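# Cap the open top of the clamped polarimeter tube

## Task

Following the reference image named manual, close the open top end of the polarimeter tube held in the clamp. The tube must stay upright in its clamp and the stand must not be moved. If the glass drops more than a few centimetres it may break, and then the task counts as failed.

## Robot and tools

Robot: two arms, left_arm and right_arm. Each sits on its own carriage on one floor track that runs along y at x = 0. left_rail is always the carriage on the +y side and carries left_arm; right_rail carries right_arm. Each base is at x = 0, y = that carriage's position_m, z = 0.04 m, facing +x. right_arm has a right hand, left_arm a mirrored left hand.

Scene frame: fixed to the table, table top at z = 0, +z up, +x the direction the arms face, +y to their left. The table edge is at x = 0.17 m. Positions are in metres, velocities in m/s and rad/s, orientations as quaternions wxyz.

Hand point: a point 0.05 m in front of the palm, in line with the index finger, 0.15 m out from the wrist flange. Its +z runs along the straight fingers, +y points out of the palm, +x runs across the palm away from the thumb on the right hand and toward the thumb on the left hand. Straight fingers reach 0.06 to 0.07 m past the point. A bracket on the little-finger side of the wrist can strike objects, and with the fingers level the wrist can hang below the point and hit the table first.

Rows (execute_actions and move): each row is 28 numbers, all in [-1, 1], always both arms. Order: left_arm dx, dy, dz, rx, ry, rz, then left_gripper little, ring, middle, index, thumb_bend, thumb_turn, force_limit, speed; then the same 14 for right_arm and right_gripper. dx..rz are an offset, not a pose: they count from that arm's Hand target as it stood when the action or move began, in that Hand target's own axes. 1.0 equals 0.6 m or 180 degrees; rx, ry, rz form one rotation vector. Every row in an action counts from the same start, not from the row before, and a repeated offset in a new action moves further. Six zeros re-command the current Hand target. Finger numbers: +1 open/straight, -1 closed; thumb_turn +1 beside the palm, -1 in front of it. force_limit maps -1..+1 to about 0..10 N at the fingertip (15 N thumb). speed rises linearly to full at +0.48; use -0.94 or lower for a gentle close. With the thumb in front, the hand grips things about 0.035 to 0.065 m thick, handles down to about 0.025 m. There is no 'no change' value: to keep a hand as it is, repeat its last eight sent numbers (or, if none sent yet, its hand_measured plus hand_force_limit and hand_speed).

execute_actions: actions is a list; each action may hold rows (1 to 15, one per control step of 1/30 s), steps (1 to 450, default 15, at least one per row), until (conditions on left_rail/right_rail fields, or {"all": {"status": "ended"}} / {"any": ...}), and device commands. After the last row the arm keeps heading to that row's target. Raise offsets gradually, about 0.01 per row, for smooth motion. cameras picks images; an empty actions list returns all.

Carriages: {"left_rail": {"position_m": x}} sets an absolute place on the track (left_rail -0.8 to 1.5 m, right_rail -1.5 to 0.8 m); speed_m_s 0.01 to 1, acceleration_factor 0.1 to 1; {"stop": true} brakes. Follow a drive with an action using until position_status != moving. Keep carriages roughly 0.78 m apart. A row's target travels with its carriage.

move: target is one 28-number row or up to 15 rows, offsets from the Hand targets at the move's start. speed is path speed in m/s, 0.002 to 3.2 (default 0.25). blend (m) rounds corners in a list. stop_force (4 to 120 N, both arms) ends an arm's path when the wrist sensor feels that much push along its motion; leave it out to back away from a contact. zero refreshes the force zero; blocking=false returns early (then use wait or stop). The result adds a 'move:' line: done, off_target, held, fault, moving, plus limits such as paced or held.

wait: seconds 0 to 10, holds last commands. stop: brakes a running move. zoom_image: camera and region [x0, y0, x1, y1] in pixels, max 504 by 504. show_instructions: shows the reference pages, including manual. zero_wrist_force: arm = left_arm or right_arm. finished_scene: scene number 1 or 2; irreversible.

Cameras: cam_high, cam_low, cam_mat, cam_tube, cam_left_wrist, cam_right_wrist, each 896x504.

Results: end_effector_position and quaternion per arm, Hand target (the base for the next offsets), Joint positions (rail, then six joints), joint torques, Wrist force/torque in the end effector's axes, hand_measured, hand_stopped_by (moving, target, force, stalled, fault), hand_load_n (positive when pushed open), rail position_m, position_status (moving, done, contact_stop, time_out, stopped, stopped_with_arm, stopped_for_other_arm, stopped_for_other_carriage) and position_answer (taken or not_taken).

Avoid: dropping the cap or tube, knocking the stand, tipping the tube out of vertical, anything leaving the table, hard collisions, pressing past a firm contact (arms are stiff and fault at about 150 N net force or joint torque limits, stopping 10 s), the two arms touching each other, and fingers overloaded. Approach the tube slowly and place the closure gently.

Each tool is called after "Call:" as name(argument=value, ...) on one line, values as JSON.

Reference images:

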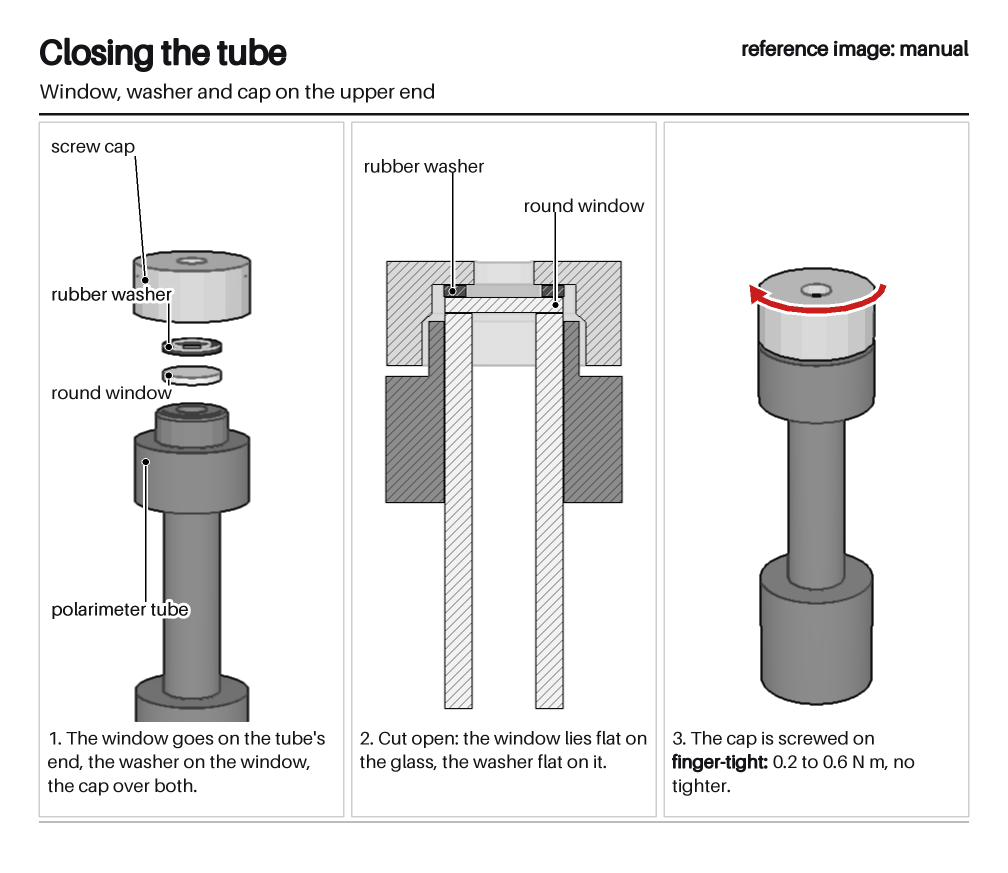

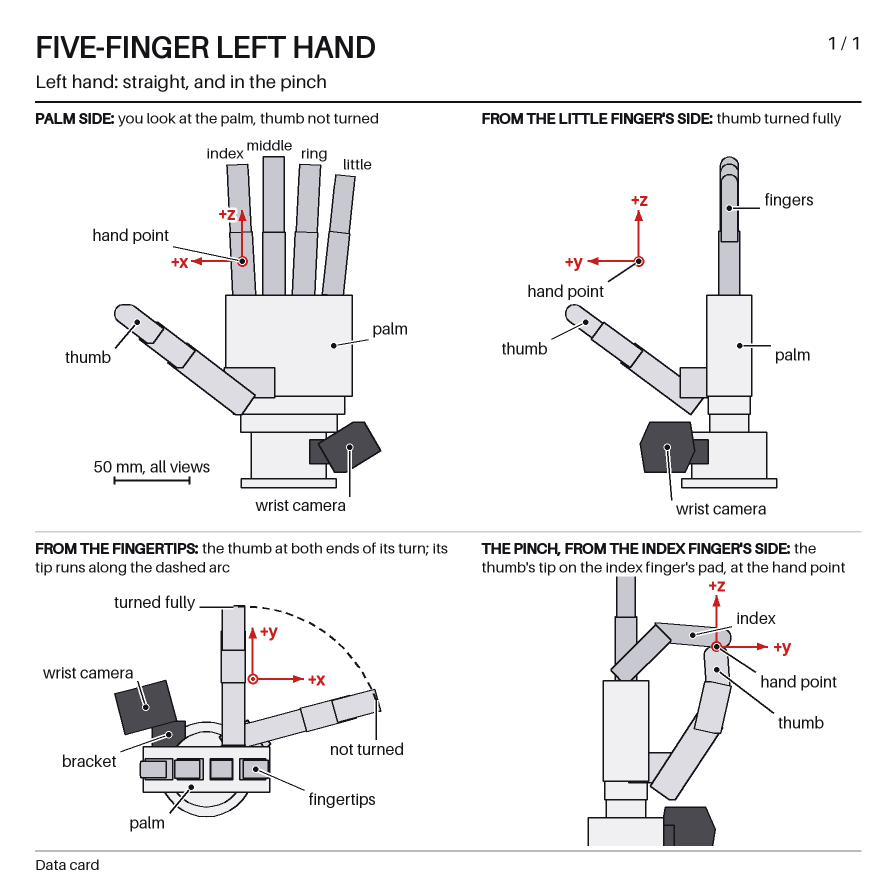

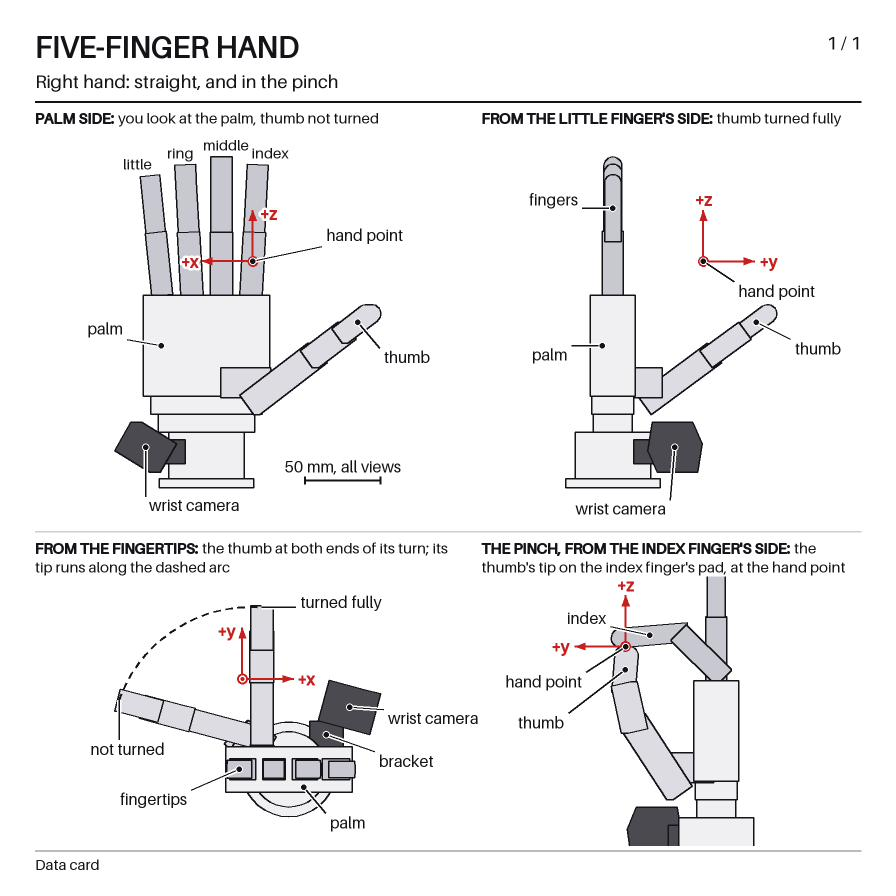

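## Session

Call:
execute_actions(actions=[])

Scene clock: 0.00 s.
left_arm: end_effector_position=(+0.3860, +0.6788, +0.6206) hand_measured=(+1.000, +1.000, +1.000, +1.000, +1.000, +1.000) hand_load_n=(+0.0, +0.0, +0.0, +0.0, +0.0, +0.0) hand_stopped_by=(target, target, target, target, target, target) hand_force_limit=0.00 hand_speed=-0.80 end_effector_quat_wxyz=(+0.000, +1.000, +0.000, +0.000) | right_arm: end_effector_position=(+0.3860, -0.4612, +0.6206) hand_measured=(+1.000, +1.000, +1.000, +1.000, +1.000, +1.000) hand_load_n=(+0.0, +0.0, +0.0, +0.0, +0.0, +0.0) hand_stopped_by=(target, target, target, target, target, target) hand_force_limit=0.00 hand_speed=-0.80 end_effector_quat_wxyz=(+0.000, +0.000, +1.000, +0.000)
Joint positions: left_arm=[0.66 -0.281 -1.782 1.662 1.69 1.571 1.29] | right_arm=[-0.6 -0.281 -1.782 1.662 1.69 1.571 -1.851]
Joint velocities: within noise
Joint torques (N m): no reading
Wrist force (N): no reading
Wrist torque (N m): no reading
Wrist force, peak (N): no reading
Hand target: left_arm +0.3860, +0.6788, +0.6206; +0.000, +1.000, +0.000, +0.000 | right_arm +0.3860, -0.4612, +0.6206; +0.000, +0.000, +1.000, +0.000
left_rail: position_m=0.660 position_status=done
right_rail: position_m=-0.600 position_status=done
camera_calibration:
cam_tube: T_world_to_cam=[[-0.933499, -0.357775, -0.0240137, 0.523782], [-0.0315966, 0.14878, -0.988365, 0.222387], [0.357185, -0.92188, -0.150191, -0.0781346], [0, 0, 0, 1]] pos_world=[0.523885, 0.0822784, 0.220643]
cam_left_wrist: T_world_to_cam=[[0.23819, 0.97068, -0.0323508, -0.72367], [0.858768, -0.194937, 0.473833, -0.484024], [0.453634, -0.140644, -0.88002, 0.578803], [0, 0, 0, 1]] pos_world=[0.32547, 0.689503, 0.715294]
cam_right_wrist: T_world_to_cam=[[-0.273768, 0.961795, -0.000832248, 0.550103], [0.824229, 0.235057, 0.515166, -0.531978], [0.49568, 0.14035, -0.85709, 0.520742], [0, 0, 0, 1]] pos_world=[0.330951, -0.477128, 0.720838]

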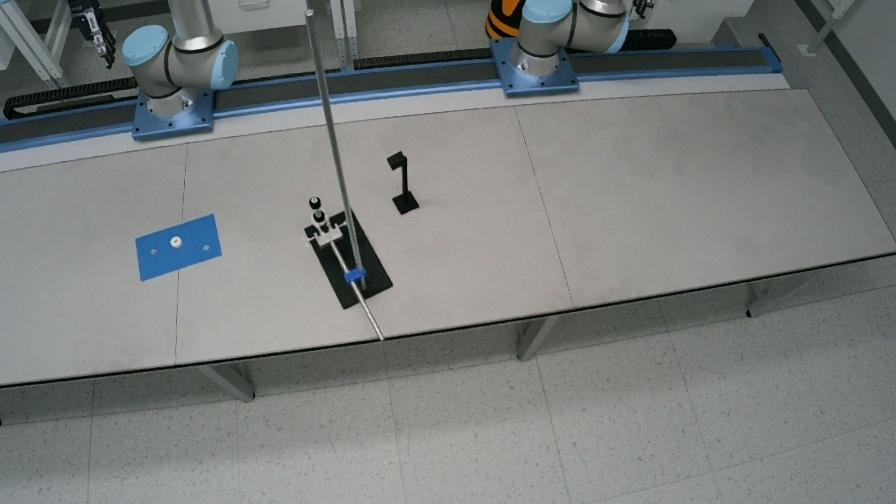

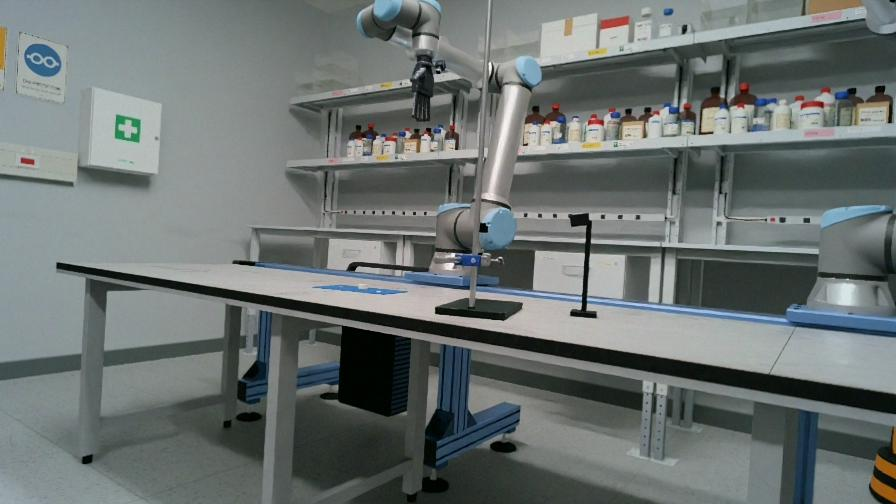

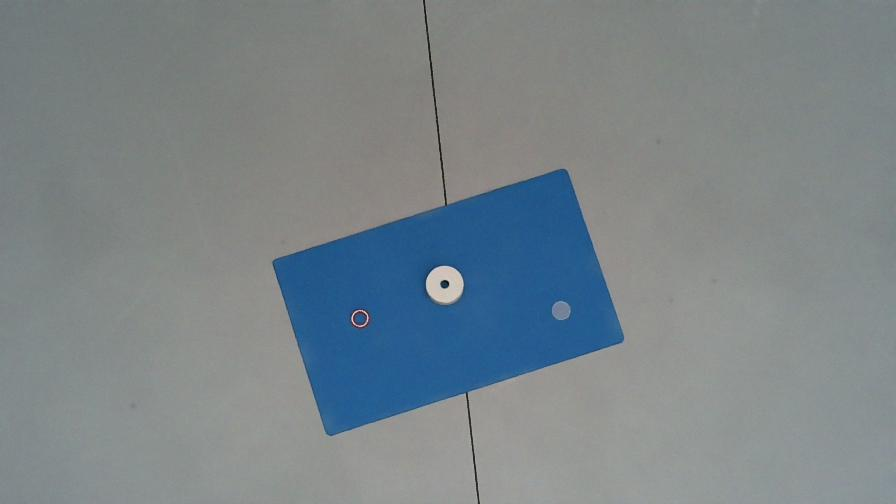

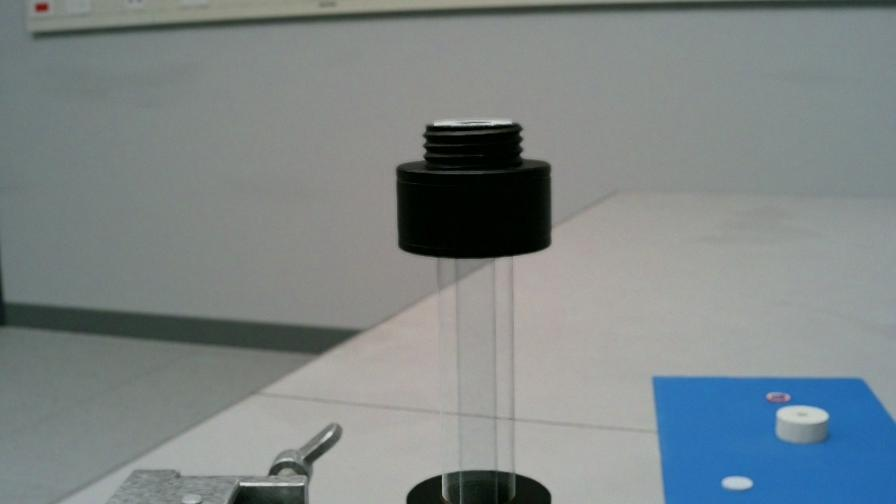

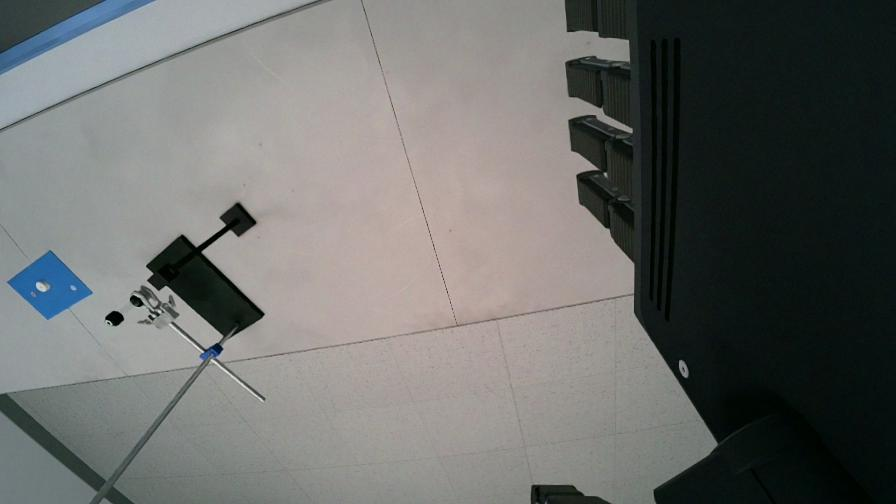

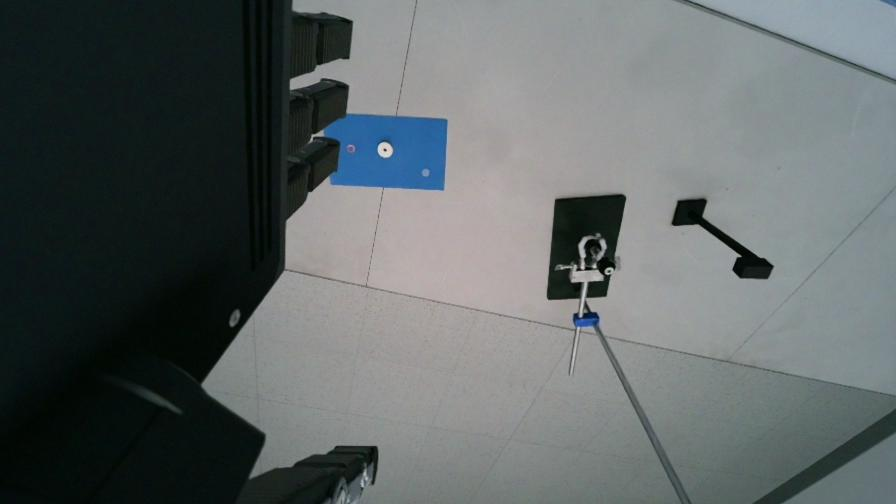

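Call:
execute_actions(actions=[{"right_rail":{"position_m":-0.663,"speed_m_s":0.4,"acceleration_factor":0.4},"steps":60,"until":{"right_rail":{"position_status":["!=","moving"]}}}])

Call:
move(target=[0,0,0,0,0,0,1,1,1,1,1,1,0,-0.8,-0.3317,0.1017,0.6167,0.2597,-0.2597,-0.4497,1,1,-0.39,1,0.195,-0.28,0,-0.5], speed=0.3, cameras=["cam_right_wrist","cam_high"])

Scene clock: 10.27 s.
left_arm: end_effector_position=(+0.3860, +0.6788, +0.6206) hand_measured=(+1.000, +1.000, +1.000, +1.000, +1.000, +1.000) hand_load_n=(+0.0, +0.0, +0.0, +0.0, +0.0, +0.0) hand_stopped_by=(target, target, target, target, target, target) hand_force_limit=0.00 hand_speed=-0.80 end_effector_quat_wxyz=(+0.000, +1.000, +0.000, +0.000) | right_arm: end_effector_position=(+0.3860, -0.5239, +0.6206) hand_measured=(+1.000, +1.000, +1.000, +1.000, +1.000, +1.000) hand_load_n=(+0.0, +0.0, +0.0, +0.0, +0.0, +0.0) hand_stopped_by=(target, target, target, target, target, target) hand_force_limit=0.00 hand_speed=-0.80 end_effector_quat_wxyz=(+0.000, +0.000, +1.000, +0.000)
Joint positions: left_arm=[0.66 -0.281 -1.782 1.662 1.69 1.571 1.29] | right_arm=[-0.663 -0.281 -1.782 1.662 1.69 1.571 -1.851]
Joint torques (N m): left_arm=[1.89 -23.3 -37.32 3.9 -0.4 0.22] | right_arm=[-4.96 -20.21 -38.38 4.01 -0.04 -0.18]
Wrist force (N): left_arm=[0.1 -0.1 -0.2] | right_arm=[-0.3 0.3 0.3]
Wrist torque (N m): left_arm=[0.00 -0.01 0.01] | right_arm=[0.03 0.03 -0.01]
Wrist force, peak (N): left_arm=[-0.2 -0.5 -0.1] | right_arm=[-0.1 1.6 0.0]
Hand target: left_arm +0.3860, +0.6788, +0.6206; +0.000, +1.000, +0.000, +0.000 | right_arm +0.3860, -0.5239, +0.6206; +0.000, +0.000, +1.000, +0.000
left_rail: position_m=0.660 position_status=done
right_rail: position_m=-0.663 speed_m_s=0.40 position_status=done

Scene clock: 14.10 s.
left_arm: end_effector_position=(+0.3860, +0.6788, +0.6206) hand_measured=(+1.000, +1.000, +1.000, +1.000, +1.000, +1.000) hand_load_n=(+0.0, +0.0, +0.0, +0.0, +0.0, +0.0) hand_stopped_by=(target, target, target, target, target, target) hand_force_limit=0.00 hand_speed=-0.80 end_effector_quat_wxyz=(+0.000, +1.000, +0.000, +0.000) | right_arm: end_effector_position=(+0.5850, -0.4629, +0.2507) hand_measured=(+1.000, +1.000, -0.390, +1.000, +0.196, -0.280) hand_load_n=(+0.0, -0.5, +0.0, +0.0, +0.0, +0.0) hand_stopped_by=(target, target, target, target, target, target) hand_force_limit=0.00 hand_speed=-0.50 end_effector_quat_wxyz=(-0.354, +0.612, -0.612, +0.354)
Joint positions: left_arm=[0.66 -0.281 -1.782 1.662 1.69 1.571 1.29] | right_arm=[-0.663 -0.013 -1.653 2.188 -0.011 1.56 -3.148]
Joint torques (N m): left_arm=[0.54 -20.9 -37.62 3.9 -0.47 0.01] | right_arm=[-15.09 -7.9 -29.04 -1.78 -1.6 -4.18]
Wrist force (N): left_arm=[-0.2 -0.2 -0.2] | right_arm=[-0.3 0.2 0.6]
Wrist torque (N m): left_arm=[-0.01 0.02 0.00] | right_arm=[0.23 0.08 0.13]
Wrist force, peak (N): left_arm=[0.0 -0.4 -0.4] | right_arm=[-0.3 0.5 1.5]
Hand target: left_arm +0.3860, +0.6788, +0.6206; +0.000, +1.000, +0.000, +0.000 | right_arm +0.5850, -0.4629, +0.2506; -0.354, +0.612, -0.612, +0.354
Off the commanded pose: left_arm 0.000 m, 0 deg | right_arm 0.000 m, 0 deg.
left_rail: position_m=0.660 position_status=done
right_rail: position_m=-0.663 speed_m_s=0.40 position_status=done
move: done
camera_calibration:
cam_right_wrist: T_world_to_cam=[[-0.479906, -0.273994, -0.833437, 0.363128], [-0.56386, 0.824119, 0.0537484, 0.695366], [0.672125, 0.495736, -0.549994, 0.0895223], [0, 0, 0, 1]] pos_world=[0.506186, -0.517949, 0.314506]
Images, in order (width x height): cam_high 896x504, cam_right_wrist 896x504.

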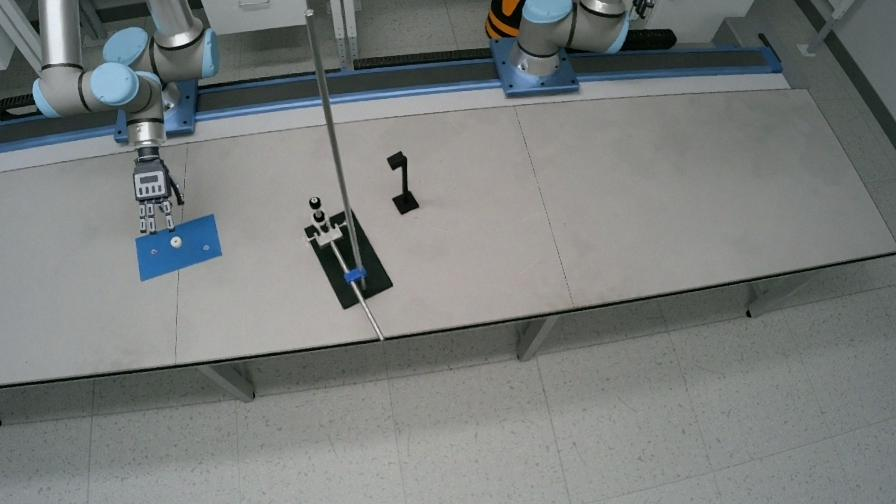

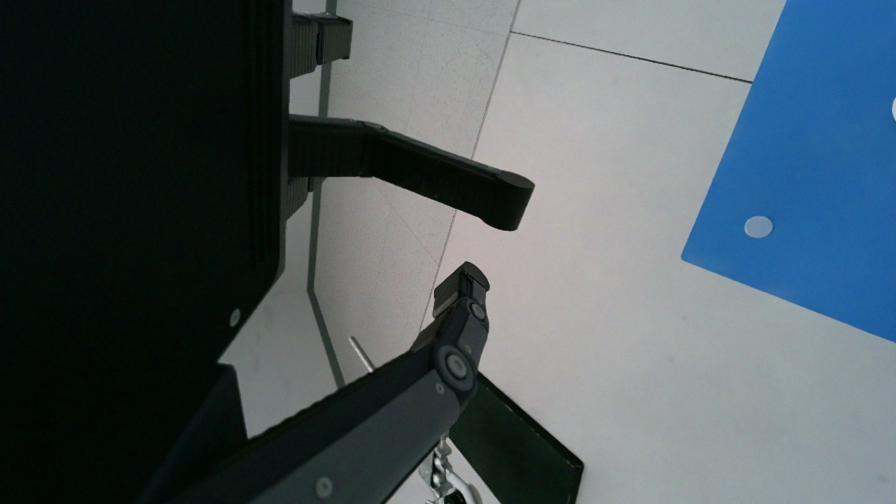

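Call:
move(target=[0,0,0,0,0,0,1,1,1,1,1,1,0,-0.8,0,0.3185,0.1839,0,0,0,1,1,-0.39,1,0.195,-0.28,0,-0.5], speed=0.15, cameras=["cam_right_wrist"])

Call:
zoom_image(camera="cam_right_wrist", region=[440, 180, 620, 320])

Scene clock: 16.73 s.
left_arm: end_effector_position=(+0.3860, +0.6788, +0.6206) hand_measured=(+1.000, +1.000, +1.000, +1.000, +1.000, +1.000) hand_load_n=(+0.0, +0.0, -0.5, +0.0, +0.0, +0.0) hand_stopped_by=(target, target, target, target, target, target) hand_force_limit=0.00 hand_speed=-0.80 end_effector_quat_wxyz=(+0.000, +1.000, +0.000, +0.000) | right_arm: end_effector_position=(+0.5851, -0.4630, +0.0301) hand_measured=(+1.000, +1.000, -0.390, +1.000, +0.196, -0.280) hand_load_n=(+0.0, +0.0, +0.0, +0.0, +0.0, +0.0) hand_stopped_by=(target, target, target, target, target, target) hand_force_limit=0.00 hand_speed=-0.50 end_effector_quat_wxyz=(-0.354, +0.612, -0.612, +0.354)
Joint positions: left_arm=[0.66 -0.281 -1.782 1.662 1.69 1.571 1.29] | right_arm=[-0.663 -0.013 -1.316 2.361 -0.521 1.559 -3.148]
Joint torques (N m): left_arm=[2.31 -21.81 -36.92 4.25 -0.28 0.07] | right_arm=[6.3 -20.31 -14.86 -1.47 2.25 3.5]
Wrist force (N): left_arm=[-0.1 0.2 -0.2] | right_arm=[-0.2 -0.2 0.6]
Wrist torque (N m): left_arm=[0.04 0.01 -0.01] | right_arm=[0.15 0.05 0.04]
Wrist force, peak (N): left_arm=[0.1 -0.6 -0.1] | right_arm=[0.0 0.5 1.1]
Hand target: left_arm +0.3860, +0.6788, +0.6206; +0.000, +1.000, +0.000, +0.000 | right_arm +0.5851, -0.4629, +0.0300; -0.354, +0.612, -0.612, +0.354
Off the commanded pose: left_arm 0.000 m, 0 deg | right_arm 0.000 m, 0 deg.
left_rail: position_m=0.660 position_status=done
right_rail: position_m=-0.663 speed_m_s=0.40 position_status=done
move: done
camera_calibration:
cam_right_wrist: T_world_to_cam=[[-0.479746, -0.274133, -0.833484, 0.179144], [-0.564055, 0.823993, 0.0536537, 0.707404], [0.672076, 0.495871, -0.549933, -0.0317355], [0, 0, 0, 1]] pos_world=[0.506286, -0.51805, 0.093906]
Images, in order (width x height): cam_right_wrist 896x504.

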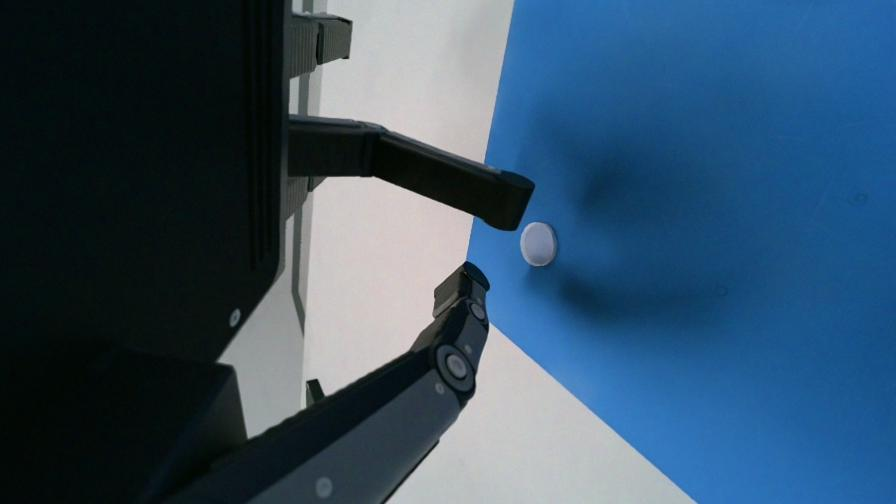

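Scaled by 2.800.

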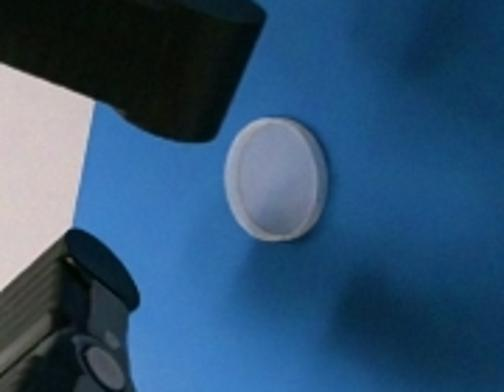

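Call:
move(target=[0,0,0,0,0,0,1,1,1,1,1,1,0,-0.8,0.00333,0.01493,0.01247,0,0,0,1,1,-0.39,1,0.195,-0.28,0,-0.5], speed=0.03, cameras=["cam_right_wrist"])

Call:
zoom_image(camera="cam_right_wrist", region=[440, 180, 620, 320])

Scene clock: 18.07 s.
left_arm: end_effector_position=(+0.3860, +0.6788, +0.6206) hand_measured=(+1.000, +1.000, +1.000, +1.000, +1.000, +1.000) hand_load_n=(+0.0, +0.0, +0.0, +0.0, +0.0, +0.0) hand_stopped_by=(target, target, target, target, target, target) hand_force_limit=0.00 hand_speed=-0.80 end_effector_quat_wxyz=(+0.000, +1.000, +0.000, +0.000) | right_arm: end_effector_position=(+0.5871, -0.4649, +0.0186) hand_measured=(+1.000, +1.000, -0.390, +1.000, +0.196, -0.280) hand_load_n=(+0.0, +0.0, +0.0, +0.0, +0.0, +0.0) hand_stopped_by=(target, target, target, target, target, target) hand_force_limit=0.00 hand_speed=-0.50 end_effector_quat_wxyz=(-0.354, +0.612, -0.612, +0.354)
Joint positions: left_arm=[0.66 -0.281 -1.782 1.662 1.69 1.571 1.29] | right_arm=[-0.663 -0.018 -1.292 2.363 -0.548 1.555 -3.151]
Joint torques (N m): left_arm=[2.6 -23.87 -36.41 3.96 -0.45 -0.2] | right_arm=[-17.58 -26.88 -14.39 -1.96 -2.17 -3.39]
Wrist force (N): left_arm=[0.0 0.1 0.1] | right_arm=[-0.6 0.0 0.7]
Wrist torque (N m): left_arm=[0.01 0.00 0.00] | right_arm=[0.19 0.10 0.08]
Wrist force, peak (N): left_arm=[-0.4 -0.1 -0.2] | right_arm=[-0.6 0.2 0.7]
Hand target: left_arm +0.3860, +0.6788, +0.6206; +0.000, +1.000, +0.000, +0.000 | right_arm +0.5871, -0.4649, +0.0185; -0.354, +0.612, -0.612, +0.354
Off the commanded pose: left_arm 0.000 m, 0 deg | right_arm 0.000 m, 0 deg.
left_rail: position_m=0.660 position_status=done
right_rail: position_m=-0.663 speed_m_s=0.40 position_status=done
move: done
camera_calibration:
cam_right_wrist: T_world_to_cam=[[-0.479698, -0.274202, -0.833489, 0.169937], [-0.564094, 0.82397, 0.053583, 0.710729], [0.672077, 0.49587, -0.549933, -0.0384626], [0, 0, 0, 1]] pos_world=[0.508287, -0.51995, 0.082406]
Images, in order (width x height): cam_right_wrist 896x504.

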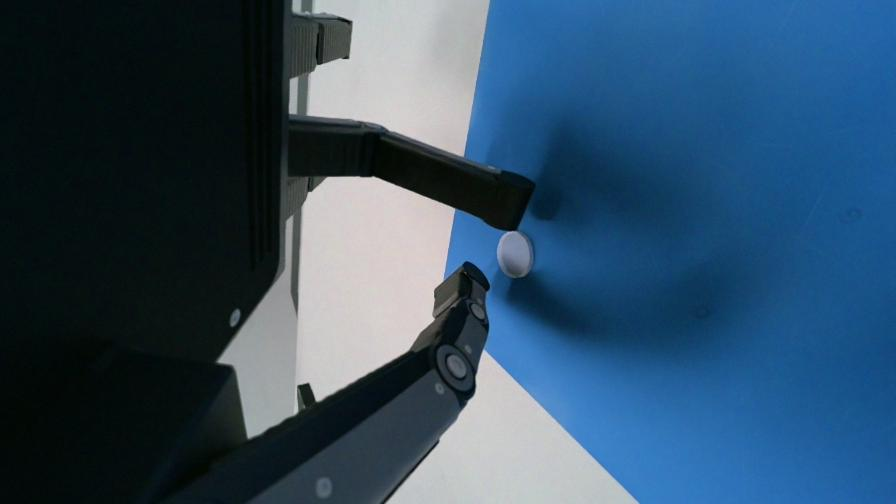

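Scaled by 2.800.

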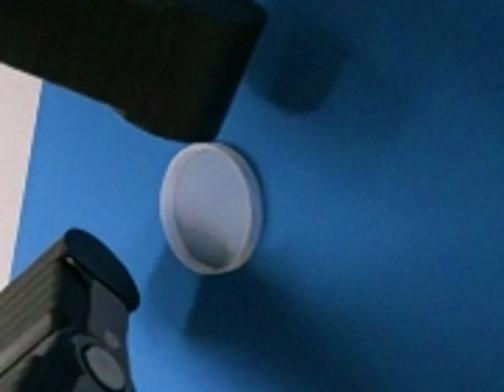

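Call:
move(target=[0,0,0,0,0,0,1,1,1,1,1,1,0,-0.8,-0.001,0.00495,0.00142,0,0,0,1,1,-0.39,1,0.195,-0.28,0,-0.5], speed=0.02)

Call:
move(target=[0,0,0,0,0,0,1,1,1,1,1,1,0,-0.8,0,0.0065,0.00375,0,0,0,1,1,-0.39,1,0.195,-0.28,0,-0.5], speed=0.008, stop_force=4, cameras=["cam_right_wrist","cam_mat"])

Call:
zoom_image(camera="cam_right_wrist", region=[440, 180, 620, 320])

Scene clock: 19.33 s.
left_arm: end_effector_position=(+0.3860, +0.6788, +0.6206) hand_measured=(+1.000, +1.000, +1.000, +1.000, +1.000, +1.000) hand_load_n=(+0.0, -0.5, +0.0, +0.0, +0.0, +0.0) hand_stopped_by=(target, target, target, target, target, target) hand_force_limit=0.00 hand_speed=-0.80 end_effector_quat_wxyz=(+0.000, +1.000, +0.000, +0.000) | right_arm: end_effector_position=(+0.5864, -0.4644, +0.0156) hand_measured=(+1.000, +1.000, -0.390, +1.000, +0.196, -0.280) hand_load_n=(+0.0, +0.0, +0.0, +0.0, +0.0, +0.0) hand_stopped_by=(target, target, target, target, target, target) hand_force_limit=0.00 hand_speed=-0.50 end_effector_quat_wxyz=(-0.354, +0.612, -0.612, +0.354)
Joint positions: left_arm=[0.66 -0.281 -1.782 1.662 1.69 1.571 1.29] | right_arm=[-0.663 -0.017 -1.286 2.365 -0.555 1.556 -3.15]
Joint torques (N m): left_arm=[1.26 -22.44 -37.67 3.99 -0.76 0.17] | right_arm=[6.79 -28.06 -14.74 -1.67 2.75 2.92]
Wrist force (N): left_arm=[0.2 -0.1 -0.3] | right_arm=[-0.5 0.2 0.5]
Wrist torque (N m): left_arm=[0.00 -0.04 0.02] | right_arm=[0.23 0.09 0.00]
Wrist force, peak (N): left_arm=[-0.5 -0.2 0.0] | right_arm=[-0.8 -0.3 0.8]
Hand target: left_arm +0.3860, +0.6788, +0.6206; +0.000, +1.000, +0.000, +0.000 | right_arm +0.5864, -0.4643, +0.0155; -0.354, +0.612, -0.612, +0.354
Off the commanded pose: left_arm 0.000 m, 0 deg | right_arm 0.000 m, 0 deg.
left_rail: position_m=0.660 position_status=done
right_rail: position_m=-0.663 speed_m_s=0.40 position_status=done
move: done

Scene clock: 20.97 s.
left_arm: end_effector_position=(+0.3860, +0.6788, +0.6206) hand_measured=(+1.000, +1.000, +1.000, +1.000, +1.000, +1.000) hand_load_n=(+0.0, +0.0, +0.0, +0.0, -0.5, +0.0) hand_stopped_by=(target, target, target, target, target, target) hand_force_limit=0.00 hand_speed=-0.80 end_effector_quat_wxyz=(+0.000, +1.000, +0.000, +0.000) | right_arm: end_effector_position=(+0.5864, -0.4643, +0.0128) hand_measured=(+1.000, +1.000, -0.390, +1.000, +0.196, -0.280) hand_load_n=(+0.0, +0.0, -1.0, +0.0, +0.0, +0.0) hand_stopped_by=(target, target, target, target, target, target) hand_force_limit=0.00 hand_speed=-0.50 end_effector_quat_wxyz=(-0.354, +0.612, -0.612, +0.354)
Joint positions: left_arm=[0.66 -0.281 -1.782 1.662 1.69 1.571 1.29] | right_arm=[-0.663 -0.017 -1.28 2.366 -0.562 1.556 -3.15]
Joint torques (N m): left_arm=[1.69 -22.16 -36.88 4.23 -0.59 0.06] | right_arm=[8.3 -56.66 -24.04 3.5 1.92 2.23]
Wrist force (N): left_arm=[-0.1 -0.1 0.1] | right_arm=[-0.4 -4.3 -0.1]
Wrist torque (N m): left_arm=[-0.02 0.03 0.00] | right_arm=[0.18 0.10 -0.10]
Wrist force, peak (N): left_arm=[-0.4 -0.2 -0.3] | right_arm=[-0.2 -7.7 -1.4]
Hand target: left_arm +0.3860, +0.6788, +0.6206; +0.000, +1.000, +0.000, +0.000 | right_arm +0.5864, -0.4643, +0.0128; -0.354, +0.612, -0.612, +0.354 (not the last commanded pose)
Off the commanded pose: left_arm 0.000 m, 0 deg | right_arm 0.002 m, 0 deg.
left_rail: position_m=0.660 position_status=done
right_rail: position_m=-0.663 speed_m_s=0.40 position_status=done
move: contact (right_arm)
camera_calibration:
cam_right_wrist: T_world_to_cam=[[-0.479698, -0.274202, -0.833489, 0.164932], [-0.564094, 0.82397, 0.053583, 0.71015], [0.672077, 0.49587, -0.549933, -0.0414793], [0, 0, 0, 1]] pos_world=[0.507587, -0.51935, 0.076606]
Images, in order (width x height): cam_mat 896x504, cam_right_wrist 896x504.

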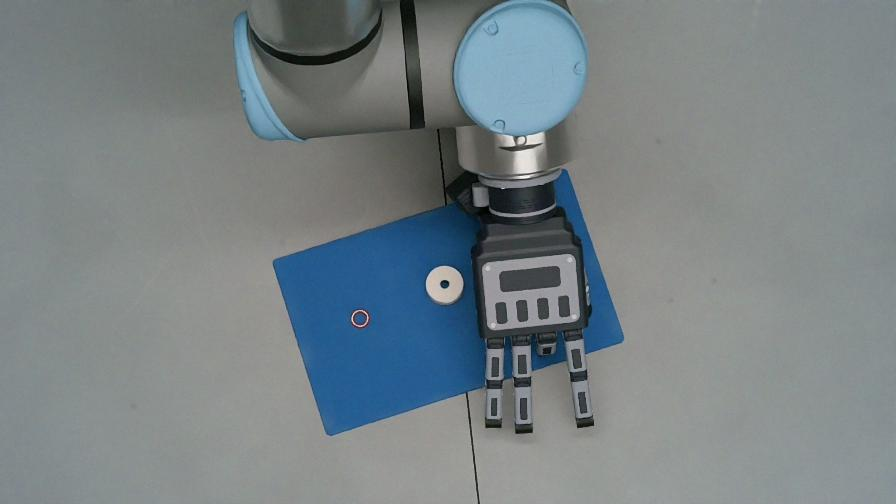

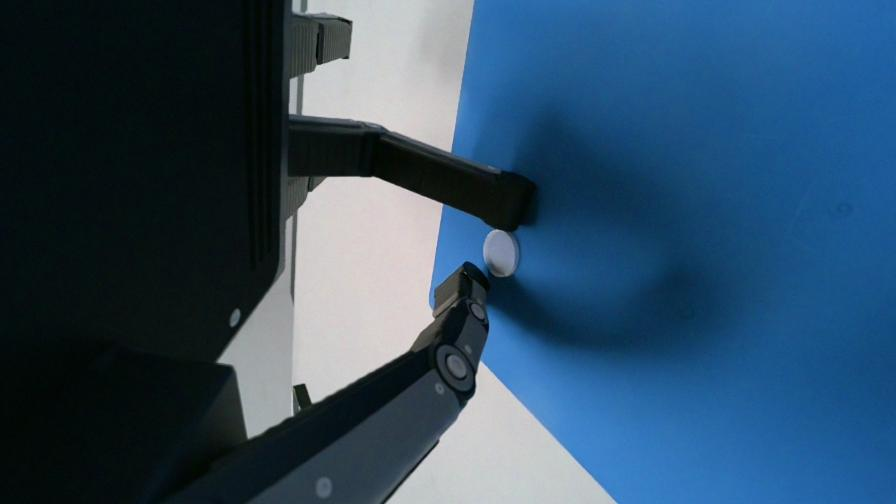

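Scaled by 2.800.

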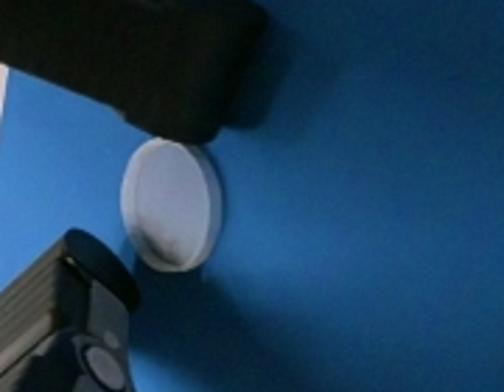

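Call:
move(target=[0,0,0,0,0,0,1,1,1,1,1,1,0,-0.8,0,-0.00058,-0.00033,0,0,0,1,1,-0.39,1,0.195,-0.28,0,-0.5], speed=0.01)

Call:
execute_actions(actions=[{"rows":[[0,0,0,0,0,0,1,1,1,1,1,1,0,-0.8,0,0,0,0,0,0,1,1,-0.39,1,0.195,-0.65,-0.5,-0.94]],"steps":75}], cameras=["cam_right_wrist"])

Call:
zoom_image(camera="cam_right_wrist", region=[440, 180, 620, 320])

Scene clock: 22.20 s.
left_arm: end_effector_position=(+0.3860, +0.6788, +0.6206) hand_measured=(+1.000, +1.000, +1.000, +1.000, +1.000, +1.000) hand_load_n=(+0.0, +0.0, +0.0, +0.0, +0.0, +0.0) hand_stopped_by=(target, target, target, target, target, target) hand_force_limit=0.00 hand_speed=-0.80 end_effector_quat_wxyz=(+0.000, +1.000, +0.000, +0.000) | right_arm: end_effector_position=(+0.5864, -0.4643, +0.0132) hand_measured=(+1.000, +1.000, -0.390, +1.000, +0.196, -0.280) hand_load_n=(+0.5, -0.5, +0.0, +0.0, +0.0, +0.0) hand_stopped_by=(target, target, target, target, target, target) hand_force_limit=0.00 hand_speed=-0.50 end_effector_quat_wxyz=(-0.354, +0.612, -0.612, +0.354)
Joint positions: left_arm=[0.66 -0.281 -1.782 1.662 1.69 1.571 1.29] | right_arm=[-0.663 -0.017 -1.281 2.366 -0.561 1.556 -3.15]
Joint torques (N m): left_arm=[0.21 -22.08 -37.61 4.3 -0.37 0.15] | right_arm=[2.94 -61.15 -26.74 2.87 2.01 2.73]
Wrist force (N): left_arm=[0.2 0.0 -0.2] | right_arm=[-0.3 0.0 0.6]
Wrist torque (N m): left_arm=[0.01 -0.04 0.01] | right_arm=[0.19 0.07 0.00]
Wrist force, peak (N): left_arm=[0.0 -0.5 -0.1] | right_arm=[-0.3 -4.6 -0.4]
Hand target: left_arm +0.3860, +0.6788, +0.6206; +0.000, +1.000, +0.000, +0.000 | right_arm +0.5864, -0.4643, +0.0132; -0.354, +0.612, -0.612, +0.354
Off the commanded pose: left_arm 0.000 m, 0 deg | right_arm 0.000 m, 0 deg.
left_rail: position_m=0.660 position_status=done
right_rail: position_m=-0.663 speed_m_s=0.40 position_status=done
move: done

Scene clock: 24.90 s.
left_arm: end_effector_position=(+0.3860, +0.6788, +0.6206) hand_measured=(+1.000, +1.000, +1.000, +1.000, +1.000, +1.000) hand_load_n=(+0.0, +0.0, +0.0, +0.0, +0.0, +0.0) hand_stopped_by=(target, target, target, target, target, target) hand_force_limit=0.00 hand_speed=-0.80 end_effector_quat_wxyz=(+0.000, +1.000, +0.000, +0.000) | right_arm: end_effector_position=(+0.5864, -0.4643, +0.0132) hand_measured=(+1.000, +1.000, -0.390, +1.000, +0.196, -0.476) hand_load_n=(+0.0, +0.0, +0.0, +0.0, -0.5, +4.0) hand_stopped_by=(target, target, target, target, target, force) hand_force_limit=-0.50 hand_speed=-0.94 end_effector_quat_wxyz=(-0.354, +0.612, -0.612, +0.354)
Joint positions: left_arm=[0.66 -0.281 -1.782 1.662 1.69 1.571 1.29] | right_arm=[-0.663 -0.017 -1.281 2.366 -0.561 1.556 -3.15]
Joint torques (N m): left_arm=[-1.04 -21.76 -37.18 4.07 -0.68 0.07] | right_arm=[2.49 -53.16 -24.68 3.35 2.19 1.53]
Wrist force (N): left_arm=[0.2 0.2 -0.2] | right_arm=[-3.7 -1.9 -0.2]
Wrist torque (N m): left_arm=[0.04 -0.03 0.01] | right_arm=[0.21 0.09 0.04]
Wrist force, peak (N): left_arm=[-0.4 0.0 -0.3] | right_arm=[-4.2 -2.2 -0.3]
Hand target: left_arm +0.3860, +0.6788, +0.6206; +0.000, +1.000, +0.000, +0.000 | right_arm +0.5864, -0.4643, +0.0132; -0.354, +0.612, -0.612, +0.354
Off the commanded pose: left_arm 0.000 m, 0 deg | right_arm 0.000 m, 0 deg.
left_rail: position_m=0.660 position_status=done
right_rail: position_m=-0.663 speed_m_s=0.40 position_status=done
camera_calibration:
cam_right_wrist: T_world_to_cam=[[-0.479667, -0.274178, -0.833514, 0.165264], [-0.564056, 0.823998, 0.0535527, 0.710126], [0.672132, 0.495836, -0.549896, -0.0413073], [0, 0, 0, 1]] pos_world=[0.507586, -0.51935, 0.0770059]
Images, in order (width x height): cam_right_wrist 896x504.

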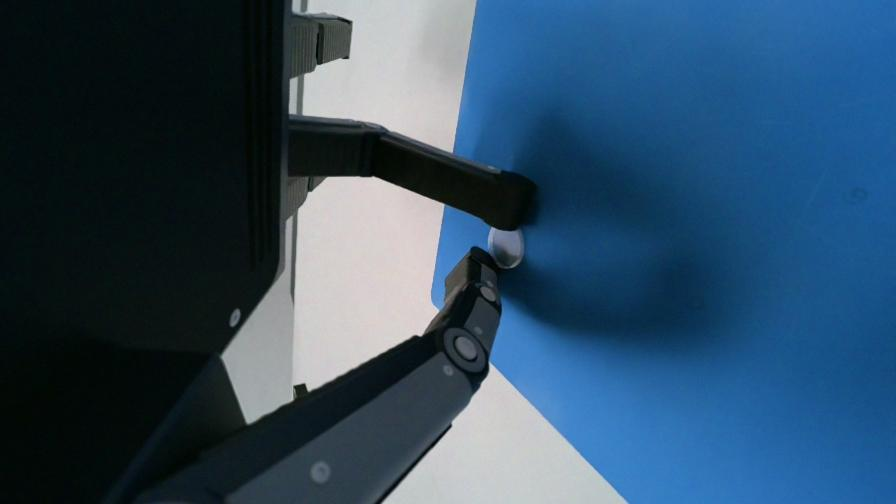

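Scaled by 2.800.

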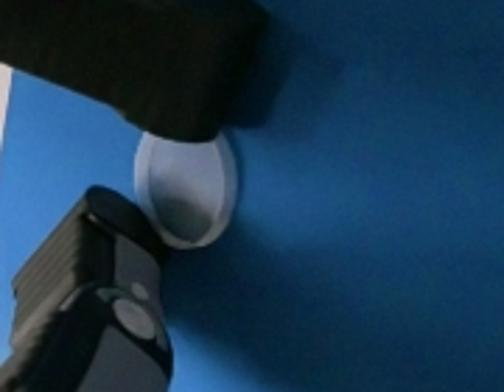

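Call:
execute_actions(actions=[{"rows":[[0,0,0,0,0,0,1,1,1,1,1,1,0,-0.8,0,0,0,0,0,0,1,1,-0.39,1,0.195,-0.8,-0.25,-0.94]],"steps":40}])

Call:
move(target=[0,0,0,0,0,0,1,1,1,1,1,1,0,-0.8,0,-0.02887,-0.01667,0,0,0,1,1,-0.39,1,0.195,-0.8,-0.25,-0.94], speed=0.02, cameras=["cam_right_wrist"])

Call:
zoom_image(camera="cam_right_wrist", region=[440, 180, 620, 320])

Scene clock: 26.70 s.
left_arm: end_effector_position=(+0.3860, +0.6788, +0.6206) hand_measured=(+1.000, +1.000, +1.000, +1.000, +1.000, +1.000) hand_load_n=(+0.0, +0.0, +0.0, +0.0, +0.0, +0.0) hand_stopped_by=(target, target, target, target, target, target) hand_force_limit=0.00 hand_speed=-0.80 end_effector_quat_wxyz=(+0.000, +1.000, +0.000, +0.000) | right_arm: end_effector_position=(+0.5864, -0.4643, +0.0132) hand_measured=(+1.000, +1.000, -0.390, +1.000, +0.196, -0.496) hand_load_n=(+0.0, +0.0, +0.0, +0.0, -0.5, +6.5) hand_stopped_by=(target, target, target, target, target, force) hand_force_limit=-0.25 hand_speed=-0.94 end_effector_quat_wxyz=(-0.354, +0.612, -0.612, +0.354)
Joint positions: left_arm=[0.66 -0.281 -1.782 1.662 1.69 1.571 1.29] | right_arm=[-0.663 -0.017 -1.281 2.366 -0.561 1.556 -3.15]
Joint torques (N m): left_arm=[1.76 -21.84 -36.45 4.07 -0.43 -0.02] | right_arm=[-1.01 -54.14 -22.22 3.21 1.96 1.12]
Wrist force (N): left_arm=[0.0 -0.1 0.0] | right_arm=[-4.6 -2.5 -0.5]
Wrist torque (N m): left_arm=[-0.02 0.01 0.00] | right_arm=[0.20 0.12 0.04]
Wrist force, peak (N): left_arm=[-0.4 -0.1 -0.4] | right_arm=[-5.0 -2.8 -0.2]
Hand target: left_arm +0.3860, +0.6788, +0.6206; +0.000, +1.000, +0.000, +0.000 | right_arm +0.5864, -0.4643, +0.0132; -0.354, +0.612, -0.612, +0.354
Off the commanded pose: left_arm 0.000 m, 0 deg | right_arm 0.000 m, 0 deg.
left_rail: position_m=0.660 position_status=done
right_rail: position_m=-0.663 speed_m_s=0.40 position_status=done

Scene clock: 28.10 s.
left_arm: end_effector_position=(+0.3860, +0.6788, +0.6206) hand_measured=(+1.000, +1.000, +1.000, +1.000, +1.000, +1.000) hand_load_n=(+0.0, +0.0, +0.0, +0.0, +0.0, +0.0) hand_stopped_by=(target, target, target, target, target, target) hand_force_limit=0.00 hand_speed=-0.80 end_effector_quat_wxyz=(+0.000, +1.000, +0.000, +0.000) | right_arm: end_effector_position=(+0.5864, -0.4643, +0.0331) hand_measured=(+1.000, +1.000, -0.390, +1.000, +0.196, -0.496) hand_load_n=(+0.0, +0.0, -0.5, +0.0, +1.5, +4.5) hand_stopped_by=(target, target, target, target, target, force) hand_force_limit=-0.25 hand_speed=-0.94 end_effector_quat_wxyz=(-0.354, +0.612, -0.612, +0.354)
Joint positions: left_arm=[0.66 -0.281 -1.782 1.662 1.69 1.571 1.29] | right_arm=[-0.663 -0.017 -1.322 2.358 -0.514 1.556 -3.15]
Joint torques (N m): left_arm=[1.03 -19.18 -36.96 4.06 -0.69 -0.25] | right_arm=[2.46 -56.5 -28.32 2.63 2.52 2.21]
Wrist force (N): left_arm=[-0.1 0.1 -0.2] | right_arm=[-0.5 -0.1 0.9]
Wrist torque (N m): left_arm=[0.01 0.01 -0.01] | right_arm=[0.16 0.08 -0.01]
Wrist force, peak (N): left_arm=[-0.1 0.1 -0.5] | right_arm=[-4.7 -2.7 -0.4]
Hand target: left_arm +0.3860, +0.6788, +0.6206; +0.000, +1.000, +0.000, +0.000 | right_arm +0.5864, -0.4643, +0.0332; -0.354, +0.612, -0.612, +0.354
Off the commanded pose: left_arm 0.000 m, 0 deg | right_arm 0.000 m, 0 deg.
left_rail: position_m=0.660 position_status=done
right_rail: position_m=-0.663 speed_m_s=0.40 position_status=done
move: done
camera_calibration:
cam_right_wrist: T_world_to_cam=[[-0.479667, -0.274178, -0.833514, 0.181851], [-0.564056, 0.823998, 0.0535527, 0.709061], [0.672132, 0.495836, -0.549896, -0.0303644], [0, 0, 0, 1]] pos_world=[0.507586, -0.51935, 0.0969059]
Images, in order (width x height): cam_right_wrist 896x504.

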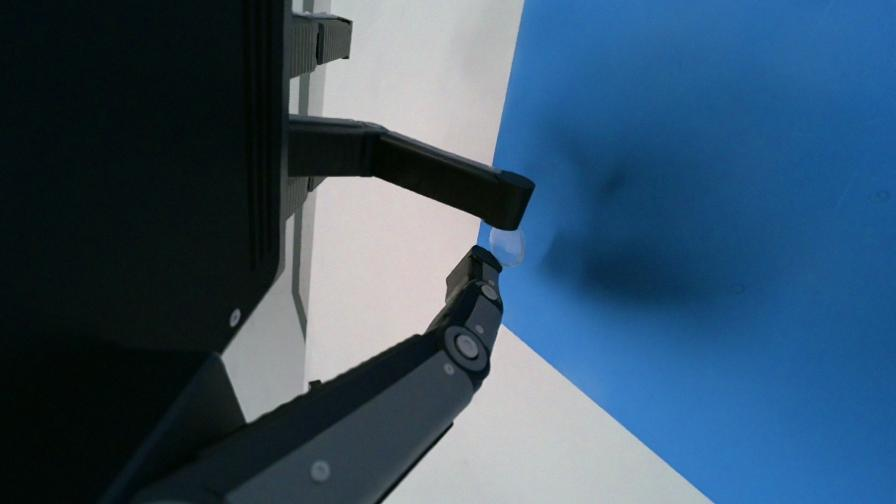

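Scaled by 2.800.

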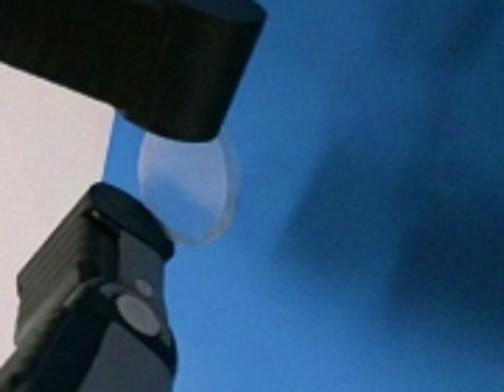

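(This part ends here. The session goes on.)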